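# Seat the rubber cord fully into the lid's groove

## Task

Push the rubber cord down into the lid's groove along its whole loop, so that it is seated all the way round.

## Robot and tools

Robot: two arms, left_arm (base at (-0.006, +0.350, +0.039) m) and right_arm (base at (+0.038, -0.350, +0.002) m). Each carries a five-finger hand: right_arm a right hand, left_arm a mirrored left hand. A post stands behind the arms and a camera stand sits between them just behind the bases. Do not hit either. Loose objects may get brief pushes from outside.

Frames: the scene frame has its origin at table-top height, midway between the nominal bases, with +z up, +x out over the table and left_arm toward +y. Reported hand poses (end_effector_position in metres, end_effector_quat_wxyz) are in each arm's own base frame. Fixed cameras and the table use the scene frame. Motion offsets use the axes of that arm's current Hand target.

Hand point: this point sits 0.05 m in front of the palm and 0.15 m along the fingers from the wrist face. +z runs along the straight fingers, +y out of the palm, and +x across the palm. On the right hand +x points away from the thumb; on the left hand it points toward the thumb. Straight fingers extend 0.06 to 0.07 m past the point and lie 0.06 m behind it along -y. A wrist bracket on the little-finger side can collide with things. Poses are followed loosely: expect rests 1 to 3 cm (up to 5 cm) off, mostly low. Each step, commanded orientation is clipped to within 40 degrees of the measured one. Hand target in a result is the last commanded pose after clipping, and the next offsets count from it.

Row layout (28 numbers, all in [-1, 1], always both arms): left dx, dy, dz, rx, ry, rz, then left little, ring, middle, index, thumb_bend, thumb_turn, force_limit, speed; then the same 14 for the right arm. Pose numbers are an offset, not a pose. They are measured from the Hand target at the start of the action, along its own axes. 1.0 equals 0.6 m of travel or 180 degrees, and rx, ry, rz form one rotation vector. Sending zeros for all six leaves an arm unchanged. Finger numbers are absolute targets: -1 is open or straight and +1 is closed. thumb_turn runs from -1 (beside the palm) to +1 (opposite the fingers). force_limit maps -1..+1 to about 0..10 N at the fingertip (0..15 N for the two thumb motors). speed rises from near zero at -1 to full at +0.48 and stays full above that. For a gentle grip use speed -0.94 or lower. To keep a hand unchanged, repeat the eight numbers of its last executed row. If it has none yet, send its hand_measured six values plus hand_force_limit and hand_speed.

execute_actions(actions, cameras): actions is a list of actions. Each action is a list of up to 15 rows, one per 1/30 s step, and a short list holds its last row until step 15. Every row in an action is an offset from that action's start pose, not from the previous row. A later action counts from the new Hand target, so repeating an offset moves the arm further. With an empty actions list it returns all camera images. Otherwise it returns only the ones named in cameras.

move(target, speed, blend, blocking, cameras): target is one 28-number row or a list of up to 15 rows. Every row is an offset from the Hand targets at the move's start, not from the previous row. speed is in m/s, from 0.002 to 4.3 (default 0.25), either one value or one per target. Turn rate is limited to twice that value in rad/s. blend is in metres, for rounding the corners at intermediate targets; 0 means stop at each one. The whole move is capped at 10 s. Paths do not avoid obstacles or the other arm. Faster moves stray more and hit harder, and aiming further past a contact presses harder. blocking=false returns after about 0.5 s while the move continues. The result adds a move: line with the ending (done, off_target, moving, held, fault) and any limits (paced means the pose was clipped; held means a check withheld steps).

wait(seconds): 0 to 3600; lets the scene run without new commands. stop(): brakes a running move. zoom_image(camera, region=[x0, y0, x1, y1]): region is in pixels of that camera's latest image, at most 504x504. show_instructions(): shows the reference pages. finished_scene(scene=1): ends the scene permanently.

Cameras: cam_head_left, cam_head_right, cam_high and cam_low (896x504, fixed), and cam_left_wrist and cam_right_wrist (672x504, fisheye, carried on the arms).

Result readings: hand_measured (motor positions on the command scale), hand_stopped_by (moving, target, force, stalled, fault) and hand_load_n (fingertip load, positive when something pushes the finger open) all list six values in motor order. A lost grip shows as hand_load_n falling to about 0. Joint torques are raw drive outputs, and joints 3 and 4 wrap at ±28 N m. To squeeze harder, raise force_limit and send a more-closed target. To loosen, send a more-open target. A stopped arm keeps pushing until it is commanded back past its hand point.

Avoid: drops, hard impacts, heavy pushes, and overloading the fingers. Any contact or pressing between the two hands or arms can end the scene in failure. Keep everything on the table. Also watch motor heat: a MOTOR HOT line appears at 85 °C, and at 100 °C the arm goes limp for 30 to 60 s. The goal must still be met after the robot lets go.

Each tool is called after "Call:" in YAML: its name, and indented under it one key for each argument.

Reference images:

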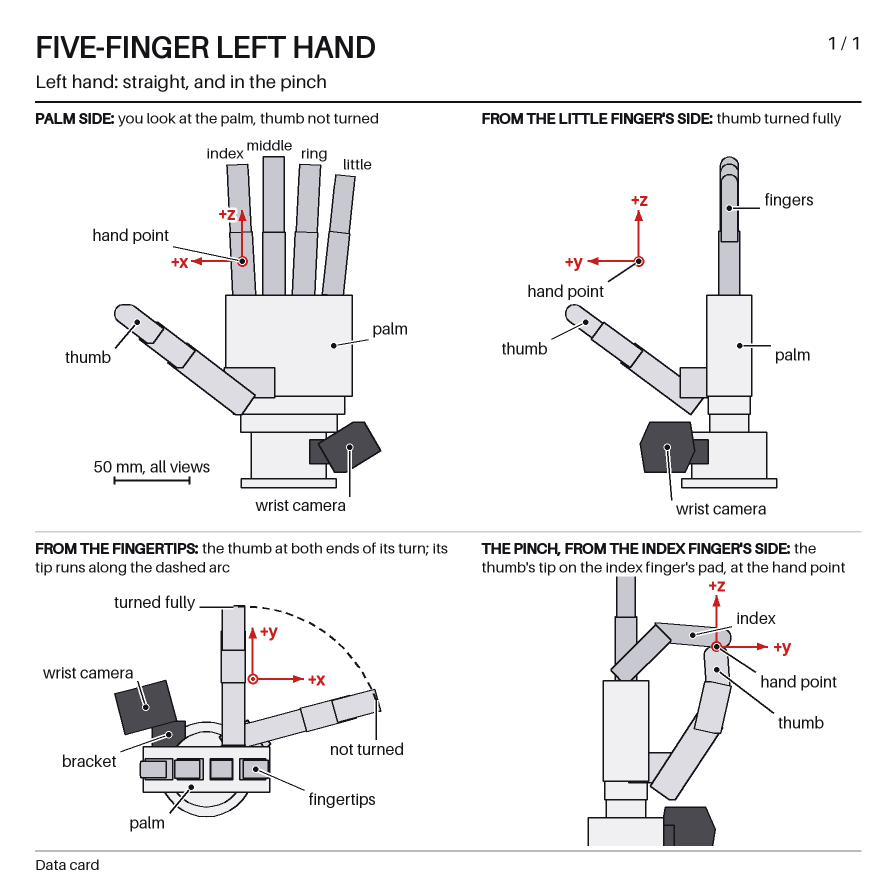

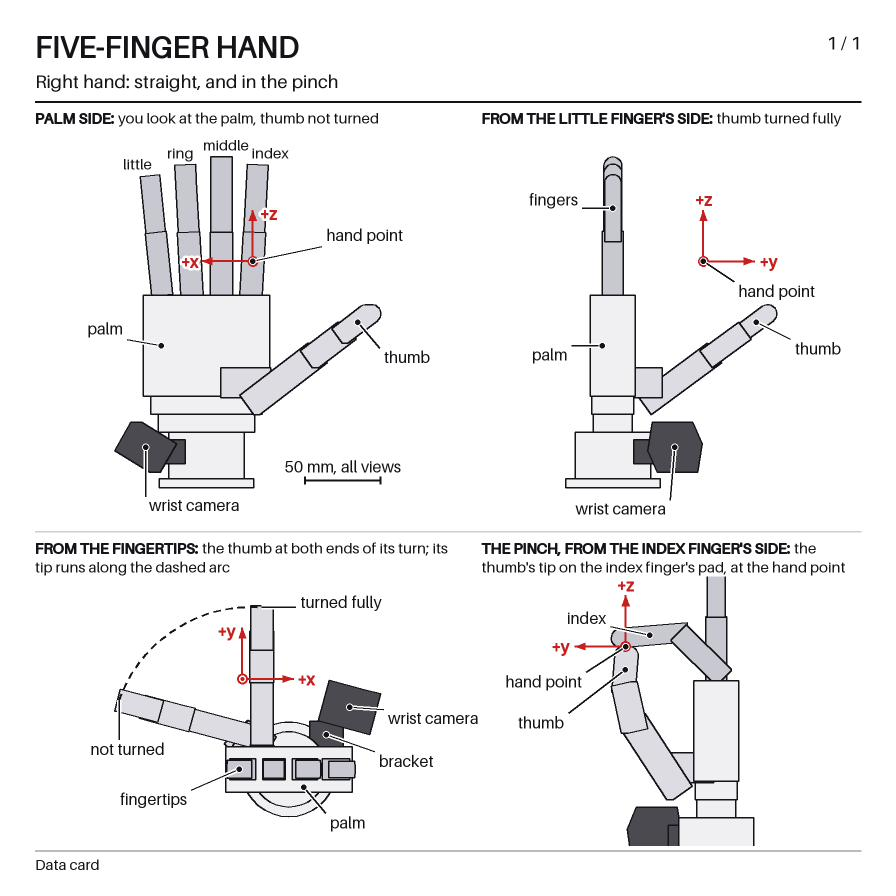

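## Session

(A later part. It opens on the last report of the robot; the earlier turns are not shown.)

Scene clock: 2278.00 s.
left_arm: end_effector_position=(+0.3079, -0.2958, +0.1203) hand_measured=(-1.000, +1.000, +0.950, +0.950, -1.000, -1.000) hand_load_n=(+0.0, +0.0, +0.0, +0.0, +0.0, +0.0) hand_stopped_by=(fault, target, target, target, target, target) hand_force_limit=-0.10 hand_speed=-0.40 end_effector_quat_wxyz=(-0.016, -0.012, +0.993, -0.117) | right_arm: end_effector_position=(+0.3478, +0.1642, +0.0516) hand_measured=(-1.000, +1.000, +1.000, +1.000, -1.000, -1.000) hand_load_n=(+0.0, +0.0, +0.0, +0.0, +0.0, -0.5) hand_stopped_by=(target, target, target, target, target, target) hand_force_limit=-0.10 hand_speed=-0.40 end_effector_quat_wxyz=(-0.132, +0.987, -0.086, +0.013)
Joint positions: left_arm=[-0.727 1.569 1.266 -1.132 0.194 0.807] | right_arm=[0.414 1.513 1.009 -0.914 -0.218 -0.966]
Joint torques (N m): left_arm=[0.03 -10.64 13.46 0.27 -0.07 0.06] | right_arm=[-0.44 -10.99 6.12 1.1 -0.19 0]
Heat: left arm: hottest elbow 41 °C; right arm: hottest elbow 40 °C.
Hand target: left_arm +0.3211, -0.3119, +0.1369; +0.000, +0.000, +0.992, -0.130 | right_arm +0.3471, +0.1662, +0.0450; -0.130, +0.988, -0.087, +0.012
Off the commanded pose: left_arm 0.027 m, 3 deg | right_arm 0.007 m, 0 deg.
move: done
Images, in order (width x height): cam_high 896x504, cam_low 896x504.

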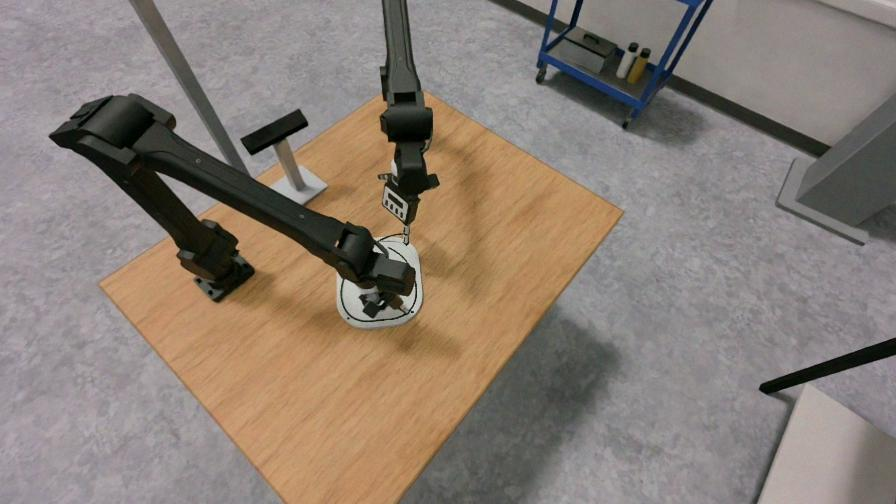

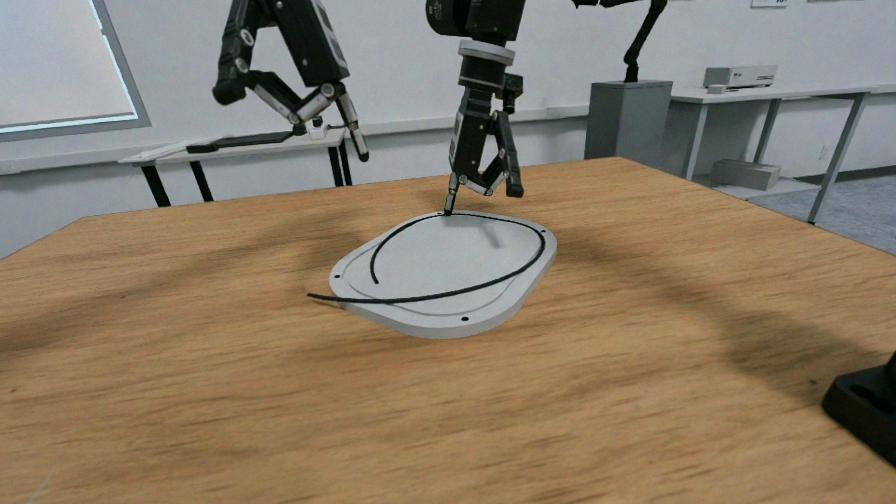

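Call:
move:
  target:
    - [0,0,0,0,0,0,-1,1,0.95,0.95,-1,-1,-0.1,-0.4,0.0275,-0.0286,-0.0338,0,0,0,-1,1,1,1,-1,-1,-0.1,-0.4]
    - [0,0,0,0,0,0,-1,1,0.95,0.95,-1,-1,-0.1,-0.4,0.0275,-0.0441,-0.0917,0,0,0,-1,1,1,1,-1,-1,-0.1,-0.4]
    - [0,0.199,-0.2255,0,0,0,-1,1,0.95,0.95,-1,-1,-0.1,-0.4,-0.0017,-0.0412,-0.0752,0,0,0,-1,1,1,1,-1,-1,-0.1,-0.4]
    - [0,0.199,-0.2255,0,0,0,-1,1,0.95,0.95,-1,-1,-0.1,-0.4,-0.0017,-0.0197,0.0053,0,0,0,-1,1,1,1,-1,-1,-0.1,-0.4]
  speed: [0.18,0.18,0.15,0.06]
  blend: [0.008,0.008,0,0]
  cameras: ["cam_low","cam_high"]

Call:
zoom_image:
  camera: "cam_low"
  region: [400, 200, 500, 260]

Call:
zoom_image:
  camera: "cam_high"
  region: [345, 270, 425, 320]

Scene clock: 2306.23 s.
left_arm: end_effector_position=(+0.3076, -0.1569, +0.2137) hand_measured=(-1.000, +1.000, +0.950, +0.950, -1.000, -1.000) hand_load_n=(+0.0, +0.0, +0.0, +0.0, +0.0, +0.0) hand_stopped_by=(fault, target, target, target, target, target) hand_force_limit=-0.10 hand_speed=-0.40 end_effector_quat_wxyz=(-0.026, -0.006, +0.993, -0.116) | right_arm: end_effector_position=(+0.3496, +0.1756, +0.0516) hand_measured=(-1.000, +1.000, +1.000, +1.000, -1.000, -1.000) hand_load_n=(+0.0, +0.0, +0.0, +0.5, +0.0, +0.5) hand_stopped_by=(target, target, target, target, target, target) hand_force_limit=-0.10 hand_speed=-0.40 end_effector_quat_wxyz=(-0.132, +0.987, -0.087, +0.014)
Joint positions: left_arm=[-0.453 1.346 1.277 -1.445 0.231 1.099] | right_arm=[0.437 1.527 1.025 -0.91 -0.214 -0.941]
Joint torques (N m): left_arm=[1.14 -9.88 13.41 0.34 0.12 0.1] | right_arm=[-0.21 -10.99 6.15 1.09 -0.16 0]
Heat: left arm: hottest elbow 41 °C; right arm: hottest elbow 39 °C.
Hand target: left_arm +0.3211, -0.1616, +0.2369; +0.000, +0.000, +0.992, -0.130 | right_arm +0.3483, +0.1785, +0.0449; -0.130, +0.988, -0.087, +0.012
Off the commanded pose: left_arm 0.027 m, 4 deg | right_arm 0.007 m, 0 deg.
move: off_target (left_arm)
Images, in order (width x height): cam_high 896x504, cam_low 896x504.

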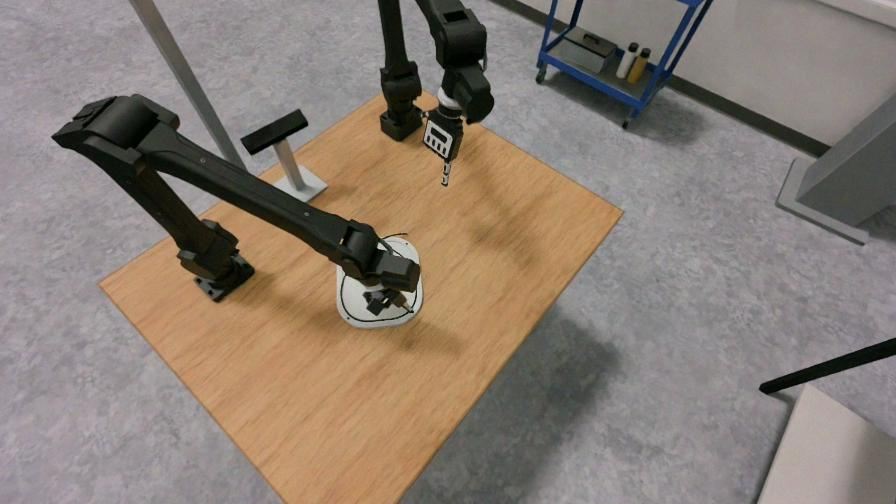

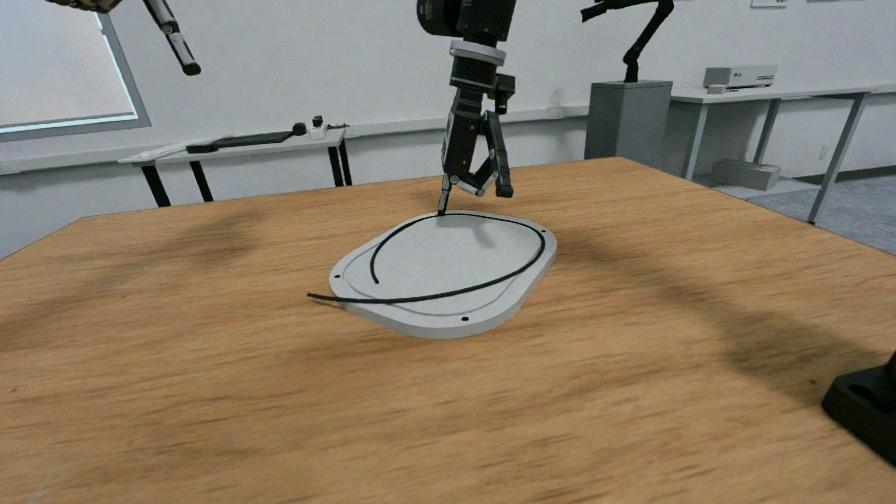

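Scaled by 5.040 from the camera's image (finer frame: 1280x720).

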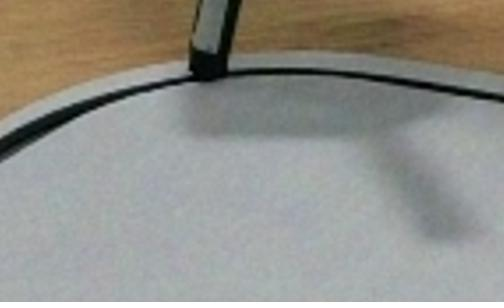

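Scaled by 6.300 from the camera's image (finer frame: 1280x720).

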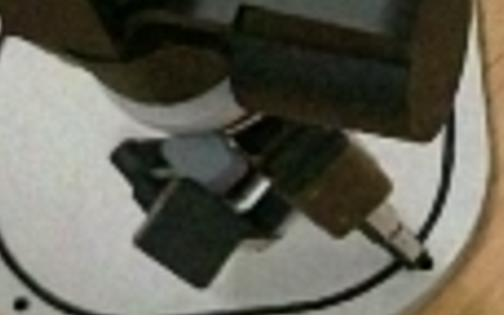

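Call:
move:
  target:
    - [0,0,0,0,0,0,-1,1,0.95,0.95,-1,-1,-0.1,-0.4,0.0272,-0.0290,-0.0336,0,0,0,-1,1,1,1,-1,-1,-0.1,-0.4]
    - [0,0,0,0,0,0,-1,1,0.95,0.95,-1,-1,-0.1,-0.4,0.0272,-0.0446,-0.0916,0,0,0,-1,1,1,1,-1,-1,-0.1,-0.4]
    - [0,0,0,0,0,0,-1,1,0.95,0.95,-1,-1,-0.1,-0.4,-0.0060,-0.0404,-0.0755,0,0,0,-1,1,1,1,-1,-1,-0.1,-0.4]
    - [0,0,0,0,0,0,-1,1,0.95,0.95,-1,-1,-0.1,-0.4,-0.0060,-0.0188,0.0050,0,0,0,-1,1,1,1,-1,-1,-0.1,-0.4]
  speed: [0.18,0.18,0.15,0.06]
  blend: [0.008,0.008,0,0]
  cameras: ["cam_low"]

Call:
zoom_image:
  camera: "cam_low"
  region: [360, 200, 460, 260]

Scene clock: 2320.70 s.
left_arm: end_effector_position=(+0.3076, -0.1569, +0.2137) hand_measured=(-1.000, +1.000, +0.950, +0.950, -1.000, -1.000) hand_load_n=(+0.0, +0.0, +0.0, +0.0, +0.0, +0.0) hand_stopped_by=(fault, target, target, target, target, target) hand_force_limit=-0.10 hand_speed=-0.40 end_effector_quat_wxyz=(-0.026, -0.006, +0.993, -0.116) | right_arm: end_effector_position=(+0.3476, +0.1894, +0.0517) hand_measured=(-1.000, +1.000, +1.000, +1.000, -1.000, -1.000) hand_load_n=(+0.0, +0.0, +0.0, +0.0, +0.0, +0.0) hand_stopped_by=(target, target, target, target, target, target) hand_force_limit=-0.10 hand_speed=-0.40 end_effector_quat_wxyz=(-0.132, +0.988, -0.085, +0.014)
Joint positions: left_arm=[-0.453 1.346 1.277 -1.445 0.231 1.099] | right_arm=[0.469 1.536 1.035 -0.905 -0.21 -0.913]
Joint torques (N m): left_arm=[1.2 -9.17 13.35 0.16 0.11 0.07] | right_arm=[-0.62 -11.16 6.12 1.06 -0.15 0.01]
Heat: left arm: hottest elbow 40 °C; right arm: hottest elbow 39 °C.
Hand target: left_arm +0.3211, -0.1616, +0.2369; +0.000, +0.000, +0.992, -0.130 | right_arm +0.3468, +0.1906, +0.0450; -0.130, +0.988, -0.087, +0.012
Off the commanded pose: left_arm 0.027 m, 4 deg | right_arm 0.007 m, 0 deg.
move: done

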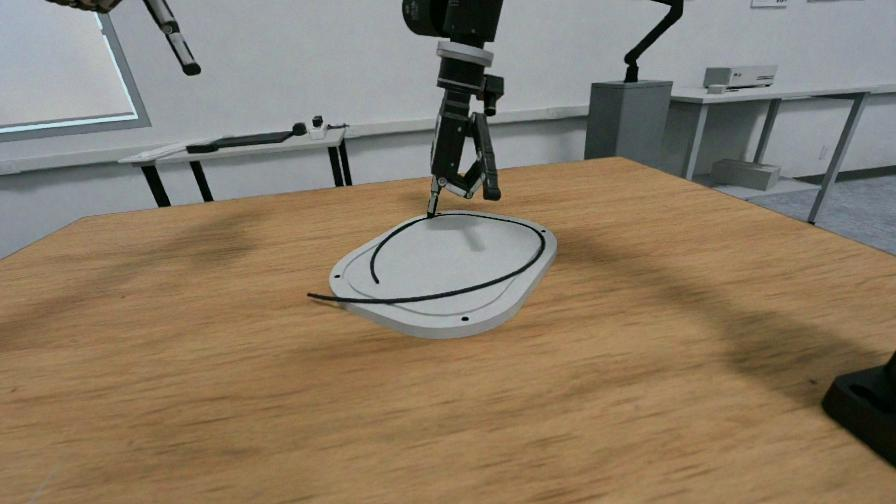

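Scaled by 5.040 from the camera's image (finer frame: 1280x720).

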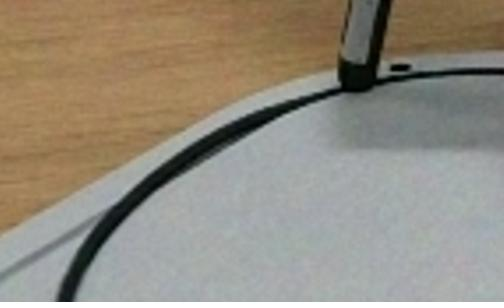

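Call:
move:
  target:
    - [0,0,0,0,0,0,-1,1,0.95,0.95,-1,-1,-0.1,-0.4,0.0261,-0.0305,-0.0332,0,0,0,-1,1,1,1,-1,-1,-0.1,-0.4]
    - [0,0,0,0,0,0,-1,1,0.95,0.95,-1,-1,-0.1,-0.4,0.0261,-0.0460,-0.0912,0,0,0,-1,1,1,1,-1,-1,-0.1,-0.4]
    - [0,0,0,0,0,0,-1,1,0.95,0.95,-1,-1,-0.1,-0.4,-0.0095,-0.0386,-0.0759,0,0,0,-1,1,1,1,-1,-1,-0.1,-0.4]
    - [0,0,0,0,0,0,-1,1,0.95,0.95,-1,-1,-0.1,-0.4,-0.0095,-0.0170,0.0046,0,0,0,-1,1,1,1,-1,-1,-0.1,-0.4]
  speed: [0.18,0.18,0.15,0.06]
  blend: [0.008,0.008,0,0]
  cameras: ["cam_low"]

Call:
zoom_image:
  camera: "cam_low"
  region: [360, 200, 460, 260]

Scene clock: 2332.83 s.
left_arm: end_effector_position=(+0.3076, -0.1569, +0.2137) hand_measured=(-1.000, +1.000, +0.950, +0.950, -1.000, -1.000) hand_load_n=(+0.0, +0.0, +0.0, +0.0, +0.0, +0.0) hand_stopped_by=(fault, target, target, target, target, target) hand_force_limit=-0.10 hand_speed=-0.40 end_effector_quat_wxyz=(-0.026, -0.006, +0.993, -0.116) | right_arm: end_effector_position=(+0.3440, +0.2005, +0.0517) hand_measured=(-1.000, +1.000, +1.000, +1.000, -1.000, -1.000) hand_load_n=(+0.0, +0.0, +0.5, +0.0, +0.0, +0.0) hand_stopped_by=(target, target, target, target, target, target) hand_force_limit=-0.10 hand_speed=-0.40 end_effector_quat_wxyz=(-0.132, +0.987, -0.085, +0.014)
Joint positions: left_arm=[-0.453 1.346 1.277 -1.445 0.231 1.099] | right_arm=[0.496 1.54 1.039 -0.9 -0.205 -0.885]
Joint torques (N m): left_arm=[0.91 -9 13.49 0.17 0.08 0.07] | right_arm=[-0.5 -11.4 6.13 1.09 -0.17 0]
Heat: left arm: hottest elbow 40 °C; right arm: hottest elbow 39 °C.
Hand target: left_arm +0.3211, -0.1616, +0.2369; +0.000, +0.000, +0.992, -0.130 | right_arm +0.3429, +0.2020, +0.0448; -0.130, +0.988, -0.087, +0.012
Off the commanded pose: left_arm 0.027 m, 4 deg | right_arm 0.007 m, 0 deg.
move: done

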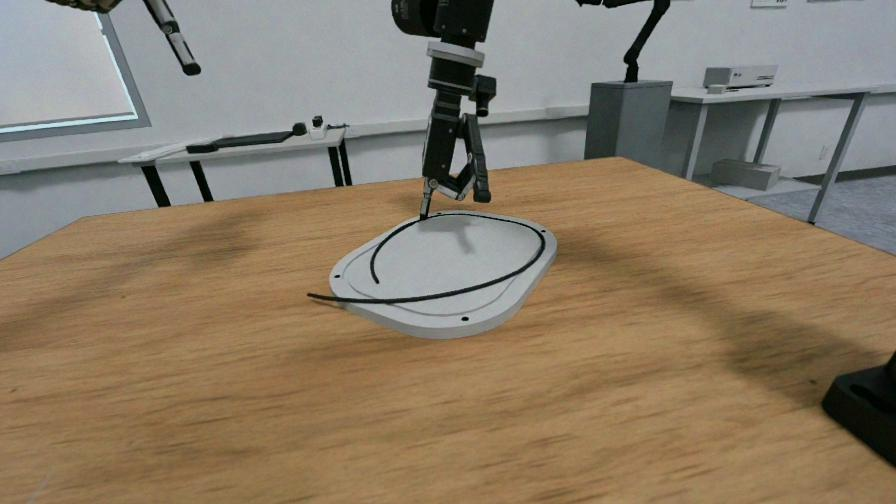

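Scaled by 5.040 from the camera's image (finer frame: 1280x720).

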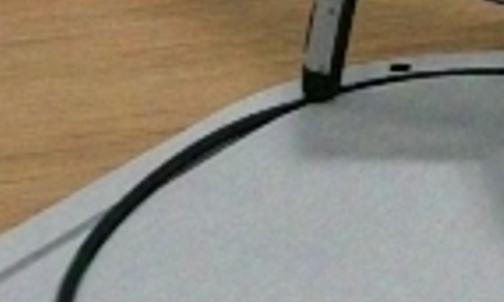

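Call:
move:
  target:
    - [0,0,0,0,0,0,-1,1,0.95,0.95,-1,-1,-0.1,-0.4,0.0255,-0.0312,-0.0331,0,0,0,-1,1,1,1,-1,-1,-0.1,-0.4]
    - [0,0,0,0,0,0,-1,1,0.95,0.95,-1,-1,-0.1,-0.4,0.0255,-0.0467,-0.0910,0,0,0,-1,1,1,1,-1,-1,-0.1,-0.4]
    - [0,0,0,0,0,0,-1,1,0.95,0.95,-1,-1,-0.1,-0.4,-0.0133,-0.0370,-0.0764,0,0,0,-1,1,1,1,-1,-1,-0.1,-0.4]
    - [0,0,0,0,0,0,-1,1,0.95,0.95,-1,-1,-0.1,-0.4,-0.0133,-0.0154,0.0041,0,0,0,-1,1,1,1,-1,-1,-0.1,-0.4]
  speed: [0.18,0.18,0.15,0.06]
  blend: [0.008,0.008,0,0]
  cameras: ["cam_low"]

Call:
zoom_image:
  camera: "cam_low"
  region: [360, 200, 460, 260]

Scene clock: 2345.40 s.
left_arm: end_effector_position=(+0.3076, -0.1569, +0.2137) hand_measured=(-1.000, +1.000, +0.950, +0.950, -1.000, -1.000) hand_load_n=(+0.0, +0.0, +0.0, +0.0, -0.5, +0.0) hand_stopped_by=(fault, target, target, target, target, target) hand_force_limit=-0.10 hand_speed=-0.40 end_effector_quat_wxyz=(-0.026, -0.006, +0.993, -0.116) | right_arm: end_effector_position=(+0.3378, +0.2114, +0.0520) hand_measured=(-1.000, +1.000, +1.000, +1.000, -1.000, -1.000) hand_load_n=(+0.0, +0.0, +0.0, +0.5, +0.0, +0.0) hand_stopped_by=(target, target, target, target, target, target) hand_force_limit=-0.10 hand_speed=-0.40 end_effector_quat_wxyz=(-0.132, +0.987, -0.085, +0.014)
Joint positions: left_arm=[-0.453 1.346 1.277 -1.445 0.231 1.099] | right_arm=[0.525 1.538 1.038 -0.894 -0.2 -0.855]
Joint torques (N m): left_arm=[1.08 -9.76 13.29 0.28 0.1 0.09] | right_arm=[-0.38 -11.28 6.13 1.1 -0.17 0]
Heat: left arm: hottest elbow 40 °C; right arm: hottest elbow 39 °C.
Hand target: left_arm +0.3211, -0.1616, +0.2369; +0.000, +0.000, +0.992, -0.130 | right_arm +0.3368, +0.2128, +0.0450; -0.130, +0.988, -0.087, +0.012
Off the commanded pose: left_arm 0.027 m, 4 deg | right_arm 0.007 m, 0 deg.
move: done

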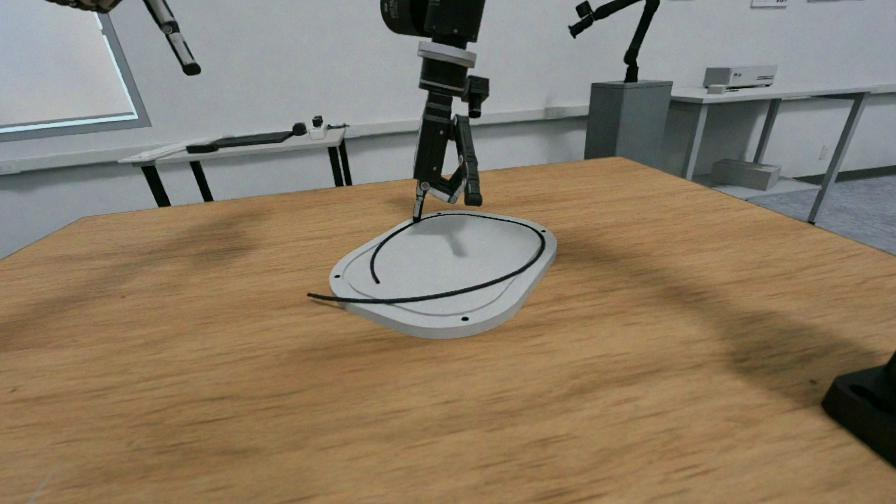

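Scaled by 5.040 from the camera's image (finer frame: 1280x720).

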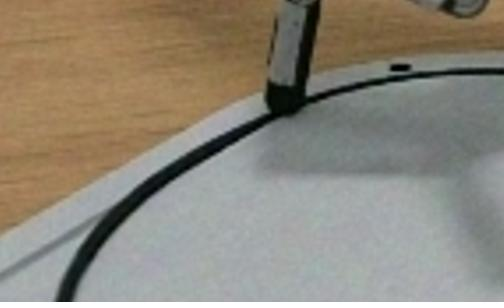

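Call:
move:
  target:
    - [0,0,0,0,0,0,-1,1,0.95,0.95,-1,-1,-0.1,-0.4,0.0247,-0.0319,-0.0329,0,0,0,-1,1,1,1,-1,-1,-0.1,-0.4]
    - [0,0,0,0,0,0,-1,1,0.95,0.95,-1,-1,-0.1,-0.4,0.0247,-0.0474,-0.0908,0,0,0,-1,1,1,1,-1,-1,-0.1,-0.4]
    - [0,0,0,0,0,0,-1,1,0.95,0.95,-1,-1,-0.1,-0.4,-0.0163,-0.0337,-0.0773,0,0,0,-1,1,1,1,-1,-1,-0.1,-0.4]
    - [0,0,0,0,0,0,-1,1,0.95,0.95,-1,-1,-0.1,-0.4,-0.0163,-0.0121,0.0032,0,0,0,-1,1,1,1,-1,-1,-0.1,-0.4]
  speed: [0.18,0.18,0.15,0.06]
  blend: [0.008,0.008,0,0]
  cameras: ["cam_low"]

Call:
zoom_image:
  camera: "cam_low"
  region: [350, 200, 450, 260]

Scene clock: 2356.90 s.
left_arm: end_effector_position=(+0.3076, -0.1569, +0.2137) hand_measured=(-1.000, +1.000, +0.950, +0.950, -1.000, -1.000) hand_load_n=(+0.0, +0.0, +0.0, +0.5, +0.0, +0.0) hand_stopped_by=(fault, target, target, target, target, target) hand_force_limit=-0.10 hand_speed=-0.40 end_effector_quat_wxyz=(-0.026, -0.006, +0.993, -0.116) | right_arm: end_effector_position=(+0.3292, +0.2202, +0.0518) hand_measured=(-1.000, +1.000, +1.000, +1.000, -1.000, -1.000) hand_load_n=(+0.0, +0.0, +0.0, +0.0, +0.0, +0.0) hand_stopped_by=(target, target, target, target, target, target) hand_force_limit=-0.10 hand_speed=-0.40 end_effector_quat_wxyz=(-0.132, +0.988, -0.085, +0.013)
Joint positions: left_arm=[-0.453 1.346 1.277 -1.445 0.231 1.099] | right_arm=[0.554 1.532 1.03 -0.888 -0.195 -0.827]
Joint torques (N m): left_arm=[1.38 -9 13.44 0.23 0.11 0.03] | right_arm=[-0.62 -11.34 6.15 1.17 -0.17 0]
Heat: left arm: hottest elbow 40 °C; right arm: hottest elbow 39 °C.
Hand target: left_arm +0.3211, -0.1616, +0.2369; +0.000, +0.000, +0.992, -0.130 | right_arm +0.3285, +0.2218, +0.0448; -0.130, +0.988, -0.087, +0.012
Off the commanded pose: left_arm 0.027 m, 4 deg | right_arm 0.007 m, 0 deg.
move: done

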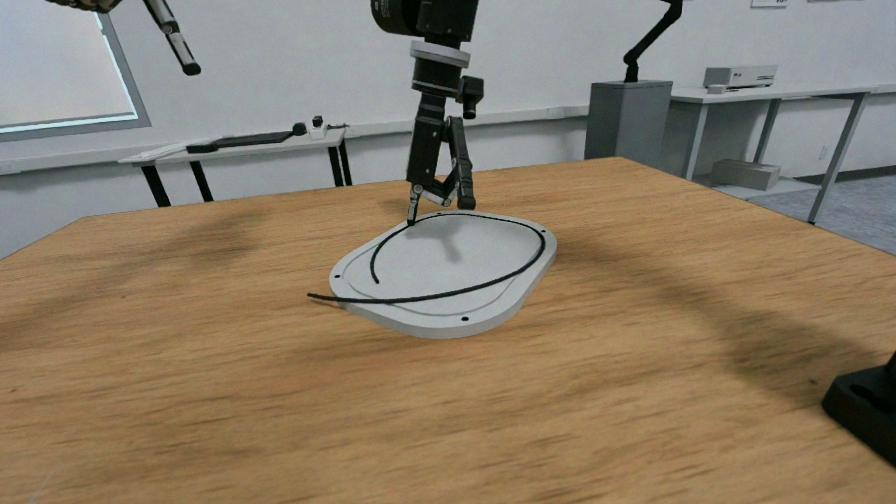

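Scaled by 5.040 from the camera's image (finer frame: 1280x720).

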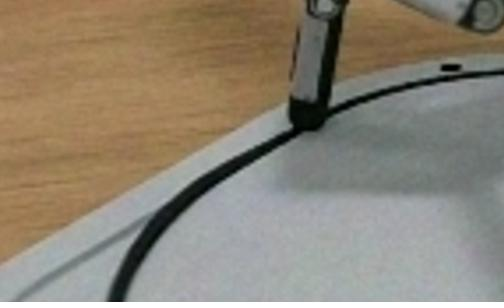

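Call:
move:
  target:
    - [0,0,0,0,0,0,-1,1,0.95,0.95,-1,-1,-0.1,-0.4,0.0242,-0.0325,-0.0327,0,0,0,-1,1,1,1,-1,-1,-0.1,-0.4]
    - [0,0,0,0,0,0,-1,1,0.95,0.95,-1,-1,-0.1,-0.4,0.0242,-0.0480,-0.0907,0,0,0,-1,1,1,1,-1,-1,-0.1,-0.4]
    - [0,0,0,0,0,0,-1,1,0.95,0.95,-1,-1,-0.1,-0.4,-0.0163,-0.0322,-0.0777,0,0,0,-1,1,1,1,-1,-1,-0.1,-0.4]
    - [0,0,0,0,0,0,-1,1,0.95,0.95,-1,-1,-0.1,-0.4,-0.0163,-0.0106,0.0028,0,0,0,-1,1,1,1,-1,-1,-0.1,-0.4]
  speed: [0.18,0.18,0.15,0.06]
  blend: [0.008,0.008,0,0]
  cameras: ["cam_low"]

Call:
zoom_image:
  camera: "cam_low"
  region: [350, 200, 450, 260]

Scene clock: 2366.50 s.
left_arm: end_effector_position=(+0.3076, -0.1569, +0.2137) hand_measured=(-1.000, +1.000, +0.950, +0.950, -1.000, -1.000) hand_load_n=(+0.0, +0.5, +0.0, +0.0, +0.0, +0.0) hand_stopped_by=(fault, target, target, target, target, target) hand_force_limit=-0.10 hand_speed=-0.40 end_effector_quat_wxyz=(-0.026, -0.006, +0.993, -0.116) | right_arm: end_effector_position=(+0.3204, +0.2284, +0.0519) hand_measured=(-1.000, +1.000, +1.000, +1.000, -1.000, -1.000) hand_load_n=(+0.0, +0.0, +0.5, +0.0, +0.0, +0.0) hand_stopped_by=(target, target, target, target, target, target) hand_force_limit=-0.10 hand_speed=-0.40 end_effector_quat_wxyz=(-0.131, +0.988, -0.085, +0.013)
Joint positions: left_arm=[-0.453 1.346 1.277 -1.445 0.231 1.099] | right_arm=[0.581 1.524 1.021 -0.883 -0.19 -0.8]
Joint torques (N m): left_arm=[1.2 -9.41 13.53 0.36 0.18 0.06] | right_arm=[-0.44 -11.11 6.17 1.22 -0.15 0]
Heat: left arm: hottest elbow 40 °C; right arm: hottest elbow 39 °C.
Hand target: left_arm +0.3211, -0.1616, +0.2369; +0.000, +0.000, +0.992, -0.130 | right_arm +0.3199, +0.2300, +0.0449; -0.130, +0.988, -0.087, +0.012
Off the commanded pose: left_arm 0.027 m, 4 deg | right_arm 0.007 m, 0 deg.
move: done

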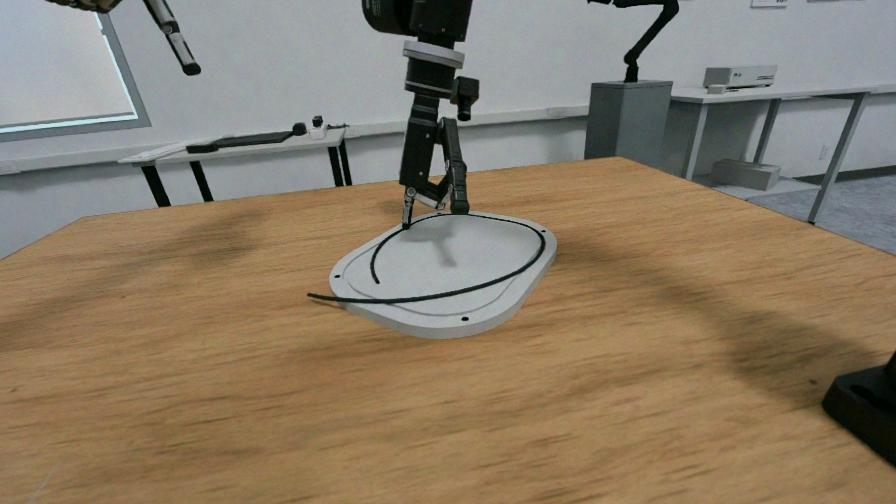

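Scaled by 5.040 from the camera's image (finer frame: 1280x720).

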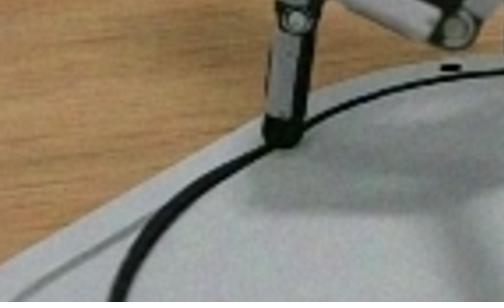

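Call:
move:
  target:
    - [0,0,0,0,0,0,-1,1,0.95,0.95,-1,-1,-0.1,-0.4,0.0236,-0.0332,-0.0325,0,0,0,-1,1,1,1,-1,-1,-0.1,-0.4]
    - [0,0,0,0,0,0,-1,1,0.95,0.95,-1,-1,-0.1,-0.4,0.0236,-0.0487,-0.0905,0,0,0,-1,1,1,1,-1,-1,-0.1,-0.4]
    - [0,0,0,0,0,0,-1,1,0.95,0.95,-1,-1,-0.1,-0.4,-0.0162,-0.0325,-0.0776,0,0,0,-1,1,1,1,-1,-1,-0.1,-0.4]
    - [0,0,0,0,0,0,-1,1,0.95,0.95,-1,-1,-0.1,-0.4,-0.0162,-0.0110,0.0029,0,0,0,-1,1,1,1,-1,-1,-0.1,-0.4]
    - [0,0,0,0,0,0,-1,1,0.95,0.95,-1,-1,-0.1,-0.4,0.0066,-0.0447,-0.0294,0,0,0,-1,1,1,1,-1,-1,-0.1,-0.4]
    - [0,0,0,0,0,0,-1,1,0.95,0.95,-1,-1,-0.1,-0.4,0.0066,-0.0602,-0.0874,0,0,0,-1,1,1,1,-1,-1,-0.1,-0.4]
    - [0,0,0,0,0,0,-1,1,0.95,0.95,-1,-1,-0.1,-0.4,-0.0327,-0.0433,-0.0747,0,0,0,-1,1,1,1,-1,-1,-0.1,-0.4]
    - [0,0,0,0,0,0,-1,1,0.95,0.95,-1,-1,-0.1,-0.4,-0.0327,-0.0217,0.0058,0,0,0,-1,1,1,1,-1,-1,-0.1,-0.4]
  speed: [0.18,0.18,0.15,0.06,0.18,0.18,0.15,0.06]
  blend: [0.008,0.008,0,0,0.008,0.008,0,0]
  cameras: ["cam_low"]

Call:
zoom_image:
  camera: "cam_low"
  region: [340, 205, 440, 265]

Scene clock: 2391.23 s.
left_arm: end_effector_position=(+0.3076, -0.1569, +0.2137) hand_measured=(-1.000, +1.000, +0.950, +0.950, -1.000, -1.000) hand_load_n=(+0.0, +0.0, +0.0, +0.0, +0.0, +0.0) hand_stopped_by=(fault, target, target, target, target, target) hand_force_limit=-0.10 hand_speed=-0.40 end_effector_quat_wxyz=(-0.026, -0.006, +0.993, -0.116) | right_arm: end_effector_position=(+0.3038, +0.2452, +0.0519) hand_measured=(-1.000, +1.000, +1.000, +1.000, -1.000, -1.000) hand_load_n=(+0.0, +0.0, +0.0, +0.0, +0.0, +0.0) hand_stopped_by=(target, target, target, target, target, target) hand_force_limit=-0.10 hand_speed=-0.40 end_effector_quat_wxyz=(-0.132, +0.988, -0.085, +0.013)
Joint positions: left_arm=[-0.453 1.346 1.277 -1.445 0.231 1.099] | right_arm=[0.637 1.512 1.007 -0.87 -0.18 -0.744]
Joint torques (N m): left_arm=[0.97 -9.35 13.46 0.21 0.15 0.13] | right_arm=[-0.5 -10.87 6.13 1.21 -0.17 0]
Heat: left arm: hottest elbow 40 °C; right arm: hottest elbow 39 °C.
Hand target: left_arm +0.3211, -0.1616, +0.2369; +0.000, +0.000, +0.992, -0.130 | right_arm +0.3029, +0.2468, +0.0449; -0.130, +0.988, -0.087, +0.012
Off the commanded pose: left_arm 0.027 m, 4 deg | right_arm 0.007 m, 0 deg.
move: done

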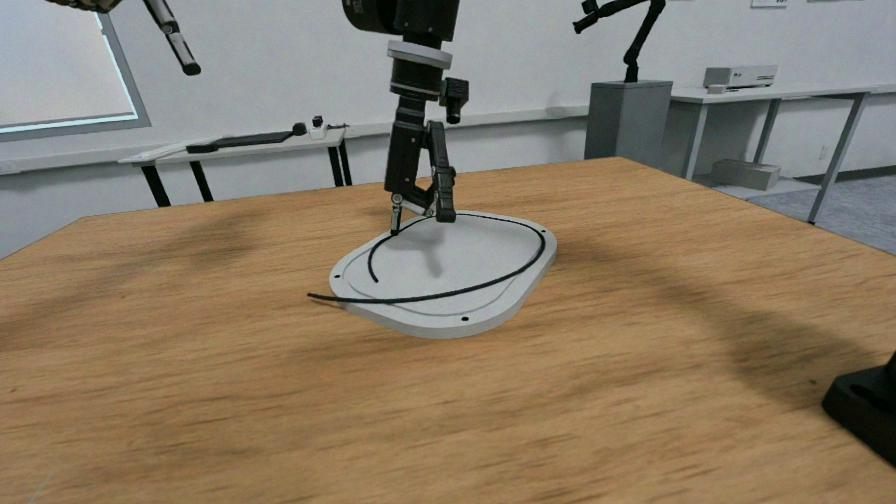

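Scaled by 5.040 from the camera's image (finer frame: 1280x720).

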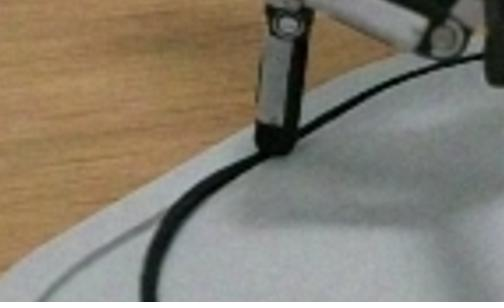

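Call:
move:
  target:
    - [0,0,0,0,0,0,-1,1,0.95,0.95,-1,-1,-0.1,-0.4,0.0222,-0.0344,-0.0322,0,0,0,-1,1,1,1,-1,-1,-0.1,-0.4]
    - [0,0,0,0,0,0,-1,1,0.95,0.95,-1,-1,-0.1,-0.4,0.0222,-0.0499,-0.0901,0,0,0,-1,1,1,1,-1,-1,-0.1,-0.4]
    - [0,0,0,0,0,0,-1,1,0.95,0.95,-1,-1,-0.1,-0.4,-0.0171,-0.0316,-0.0778,0,0,0,-1,1,1,1,-1,-1,-0.1,-0.4]
    - [0,0,0,0,0,0,-1,1,0.95,0.95,-1,-1,-0.1,-0.4,-0.0171,-0.0100,0.0027,0,0,0,-1,1,1,1,-1,-1,-0.1,-0.4]
    - [0,0,0,0,0,0,-1,1,0.95,0.95,-1,-1,-0.1,-0.4,0.0043,-0.0451,-0.0293,0,0,0,-1,1,1,1,-1,-1,-0.1,-0.4]
    - [0,0,0,0,0,0,-1,1,0.95,0.95,-1,-1,-0.1,-0.4,0.0043,-0.0606,-0.0873,0,0,0,-1,1,1,1,-1,-1,-0.1,-0.4]
    - [0,0,0,0,0,0,-1,1,0.95,0.95,-1,-1,-0.1,-0.4,-0.0337,-0.0423,-0.0749,0,0,0,-1,1,1,1,-1,-1,-0.1,-0.4]
    - [0,0,0,0,0,0,-1,1,0.95,0.95,-1,-1,-0.1,-0.4,-0.0337,-0.0207,0.0056,0,0,0,-1,1,1,1,-1,-1,-0.1,-0.4]
  speed: [0.18,0.18,0.15,0.06,0.18,0.18,0.15,0.06]
  blend: [0.008,0.008,0,0,0.008,0.008,0,0]
  cameras: ["cam_low","cam_head_right"]

Call:
zoom_image:
  camera: "cam_low"
  region: [330, 215, 430, 275]

Call:
zoom_image:
  camera: "cam_head_right"
  region: [400, 210, 500, 295]

Scene clock: 2415.67 s.
left_arm: end_effector_position=(+0.3076, -0.1569, +0.2137) hand_measured=(-1.000, +1.000, +0.950, +0.950, -1.000, -1.000) hand_load_n=(+0.0, +0.0, +0.0, +0.0, +0.0, +0.0) hand_stopped_by=(fault, target, target, target, target, target) hand_force_limit=-0.10 hand_speed=-0.40 end_effector_quat_wxyz=(-0.026, -0.006, +0.993, -0.116) | right_arm: end_effector_position=(+0.2864, +0.2616, +0.0521) hand_measured=(-1.000, +1.000, +1.000, +1.000, -1.000, -1.000) hand_load_n=(+0.0, +0.0, +0.0, +0.0, -0.5, +0.0) hand_stopped_by=(target, target, target, target, target, target) hand_force_limit=-0.10 hand_speed=-0.40 end_effector_quat_wxyz=(-0.132, +0.987, -0.085, +0.013)
Joint positions: left_arm=[-0.453 1.346 1.277 -1.445 0.231 1.099] | right_arm=[0.694 1.501 0.994 -0.858 -0.169 -0.687]
Joint torques (N m): left_arm=[0.56 -9.58 13.38 0.14 0.1 0.07] | right_arm=[-0.56 -10.75 6.15 1.24 -0.16 0]
Heat: left arm: hottest elbow 40 °C; right arm: hottest elbow 39 °C.
Hand target: left_arm +0.3211, -0.1616, +0.2369; +0.000, +0.000, +0.992, -0.130 | right_arm +0.2854, +0.2630, +0.0450; -0.130, +0.988, -0.087, +0.012
Off the commanded pose: left_arm 0.027 m, 4 deg | right_arm 0.007 m, 0 deg.
move: done
Images, in order (width x height): cam_head_right 896x504, cam_low 896x504.

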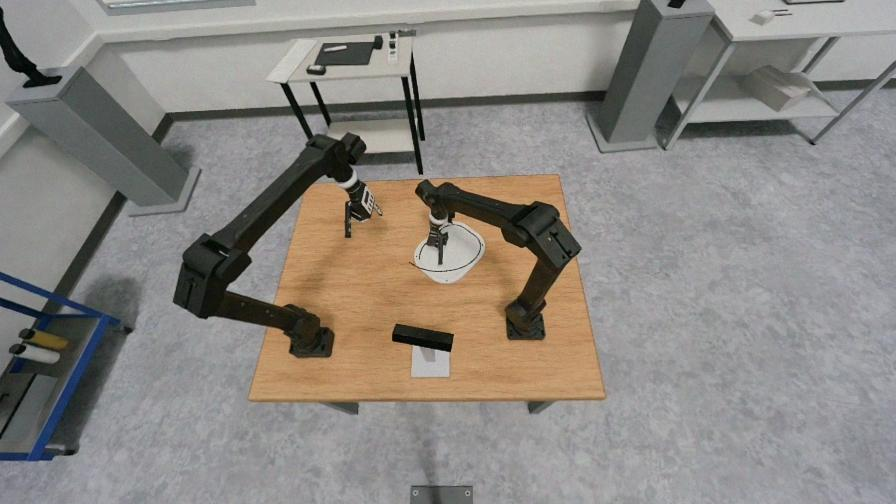

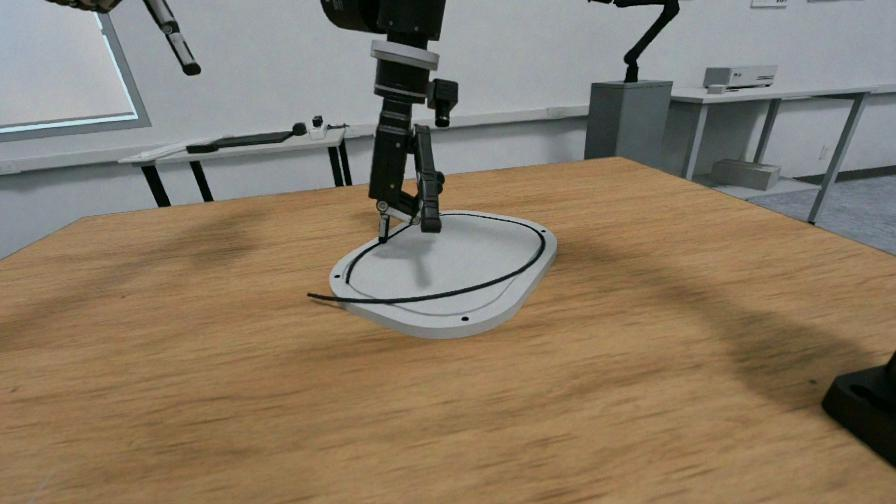

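Scaled by 5.040 from the camera's image (finer frame: 1280x720).

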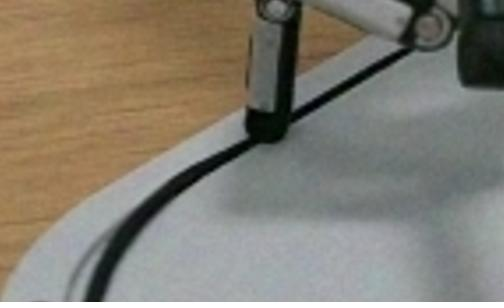

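Scaled by 5.040 from the camera's image (finer frame: 1280x720).

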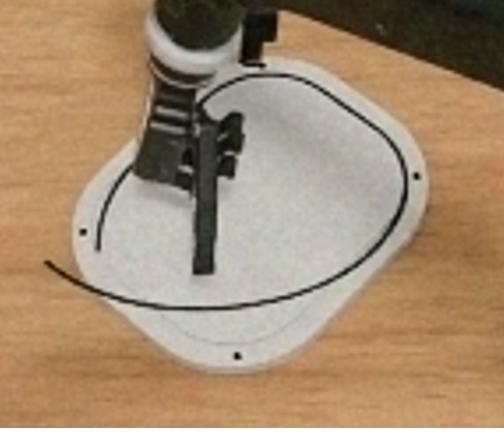

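Call:
move:
  target:
    - [0,0,0,0,0,0,-1,1,0.95,0.95,-1,-1,-0.1,-0.4,0.0208,-0.0355,-0.0319,0,0,0,-1,1,1,1,-1,-1,-0.1,-0.4]
    - [0,0,0,0,0,0,-1,1,0.95,0.95,-1,-1,-0.1,-0.4,0.0208,-0.0510,-0.0899,0,0,0,-1,1,1,1,-1,-1,-0.1,-0.4]
    - [0,0,0,0,0,0,-1,1,0.95,0.95,-1,-1,-0.1,-0.4,-0.0171,-0.0321,-0.0777,0,0,0,-1,1,1,1,-1,-1,-0.1,-0.4]
    - [0,0,0,0,0,0,-1,1,0.95,0.95,-1,-1,-0.1,-0.4,-0.0171,-0.0105,0.0028,0,0,0,-1,1,1,1,-1,-1,-0.1,-0.4]
    - [0,0,0,0,0,0,-1,1,0.95,0.95,-1,-1,-0.1,-0.4,0.0029,-0.0465,-0.0290,0,0,0,-1,1,1,1,-1,-1,-0.1,-0.4]
    - [0,0,0,0,0,0,-1,1,0.95,0.95,-1,-1,-0.1,-0.4,0.0029,-0.0620,-0.0869,0,0,0,-1,1,1,1,-1,-1,-0.1,-0.4]
    - [0,0,0,0,0,0,-1,1,0.95,0.95,-1,-1,-0.1,-0.4,-0.0338,-0.0428,-0.0748,0,0,0,-1,1,1,1,-1,-1,-0.1,-0.4]
    - [0,0,0,0,0,0,-1,1,0.95,0.95,-1,-1,-0.1,-0.4,-0.0338,-0.0212,0.0057,0,0,0,-1,1,1,1,-1,-1,-0.1,-0.4]
  speed: [0.18,0.18,0.15,0.06,0.18,0.18,0.15,0.06]
  blend: [0.008,0.008,0,0,0.008,0.008,0,0]
  cameras: ["cam_low","cam_head_right"]

Call:
zoom_image:
  camera: "cam_low"
  region: [310, 225, 410, 285]

Call:
zoom_image:
  camera: "cam_head_right"
  region: [400, 210, 500, 295]

Scene clock: 2432.20 s.
left_arm: end_effector_position=(+0.3076, -0.1569, +0.2137) hand_measured=(-1.000, +1.000, +0.950, +0.950, -1.000, -1.000) hand_load_n=(+0.5, +0.0, +0.0, +0.0, +0.0, +0.0) hand_stopped_by=(fault, target, target, target, target, target) hand_force_limit=-0.10 hand_speed=-0.40 end_effector_quat_wxyz=(-0.026, -0.006, +0.993, -0.116) | right_arm: end_effector_position=(+0.2690, +0.2783, +0.0520) hand_measured=(-1.000, +1.000, +1.000, +1.000, -1.000, -1.000) hand_load_n=(+0.0, +0.0, +0.0, +0.0, +0.0, +0.0) hand_stopped_by=(target, target, target, target, target, target) hand_force_limit=-0.10 hand_speed=-0.40 end_effector_quat_wxyz=(-0.132, +0.987, -0.085, +0.013)
Joint positions: left_arm=[-0.453 1.346 1.277 -1.445 0.231 1.099] | right_arm=[0.752 1.494 0.986 -0.846 -0.157 -0.63]
Joint torques (N m): left_arm=[1.32 -9.23 13.37 0.35 0.11 0.11] | right_arm=[-0.56 -10.34 6.16 1.21 -0.15 0]
Heat: left arm: hottest elbow 40 °C; right arm: hottest elbow 39 °C.
Hand target: left_arm +0.3211, -0.1616, +0.2369; +0.000, +0.000, +0.992, -0.130 | right_arm +0.2677, +0.2794, +0.0448; -0.130, +0.988, -0.087, +0.012
Off the commanded pose: left_arm 0.027 m, 4 deg | right_arm 0.007 m, 0 deg.
move: done
Images, in order (width x height): cam_head_right 896x504, cam_low 896x504.

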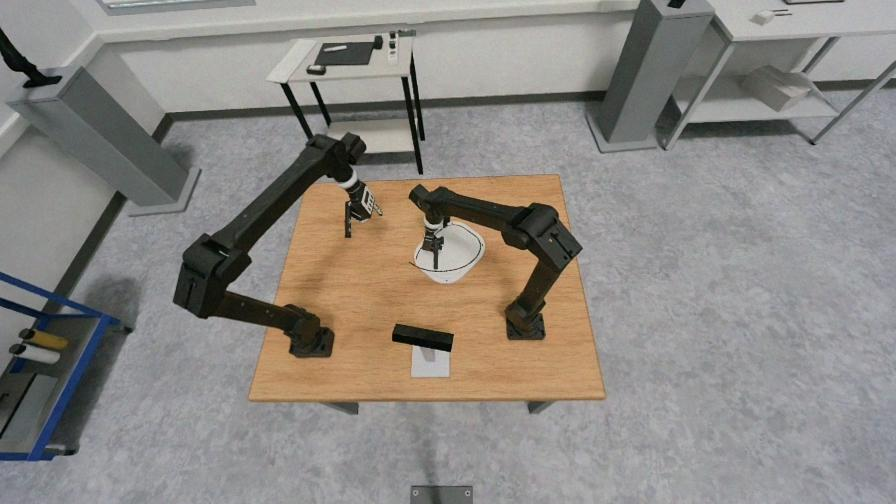

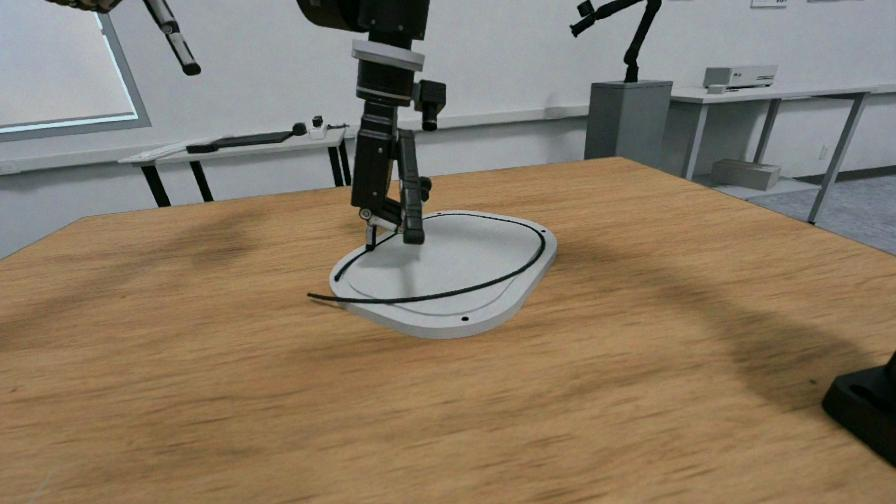

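Scaled by 5.040 from the camera's image (finer frame: 1280x720).

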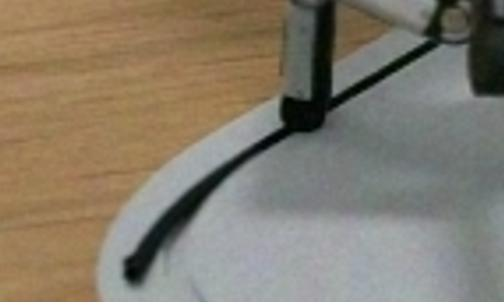

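Scaled by 5.040 from the camera's image (finer frame: 1280x720).

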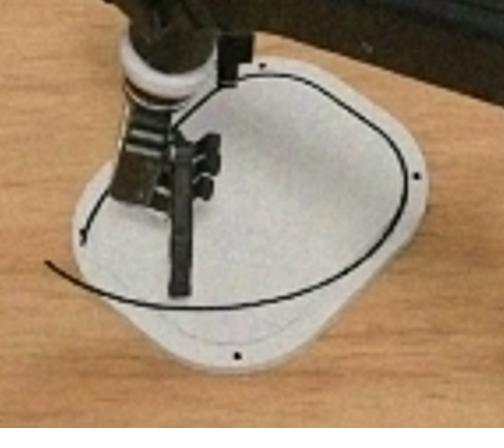

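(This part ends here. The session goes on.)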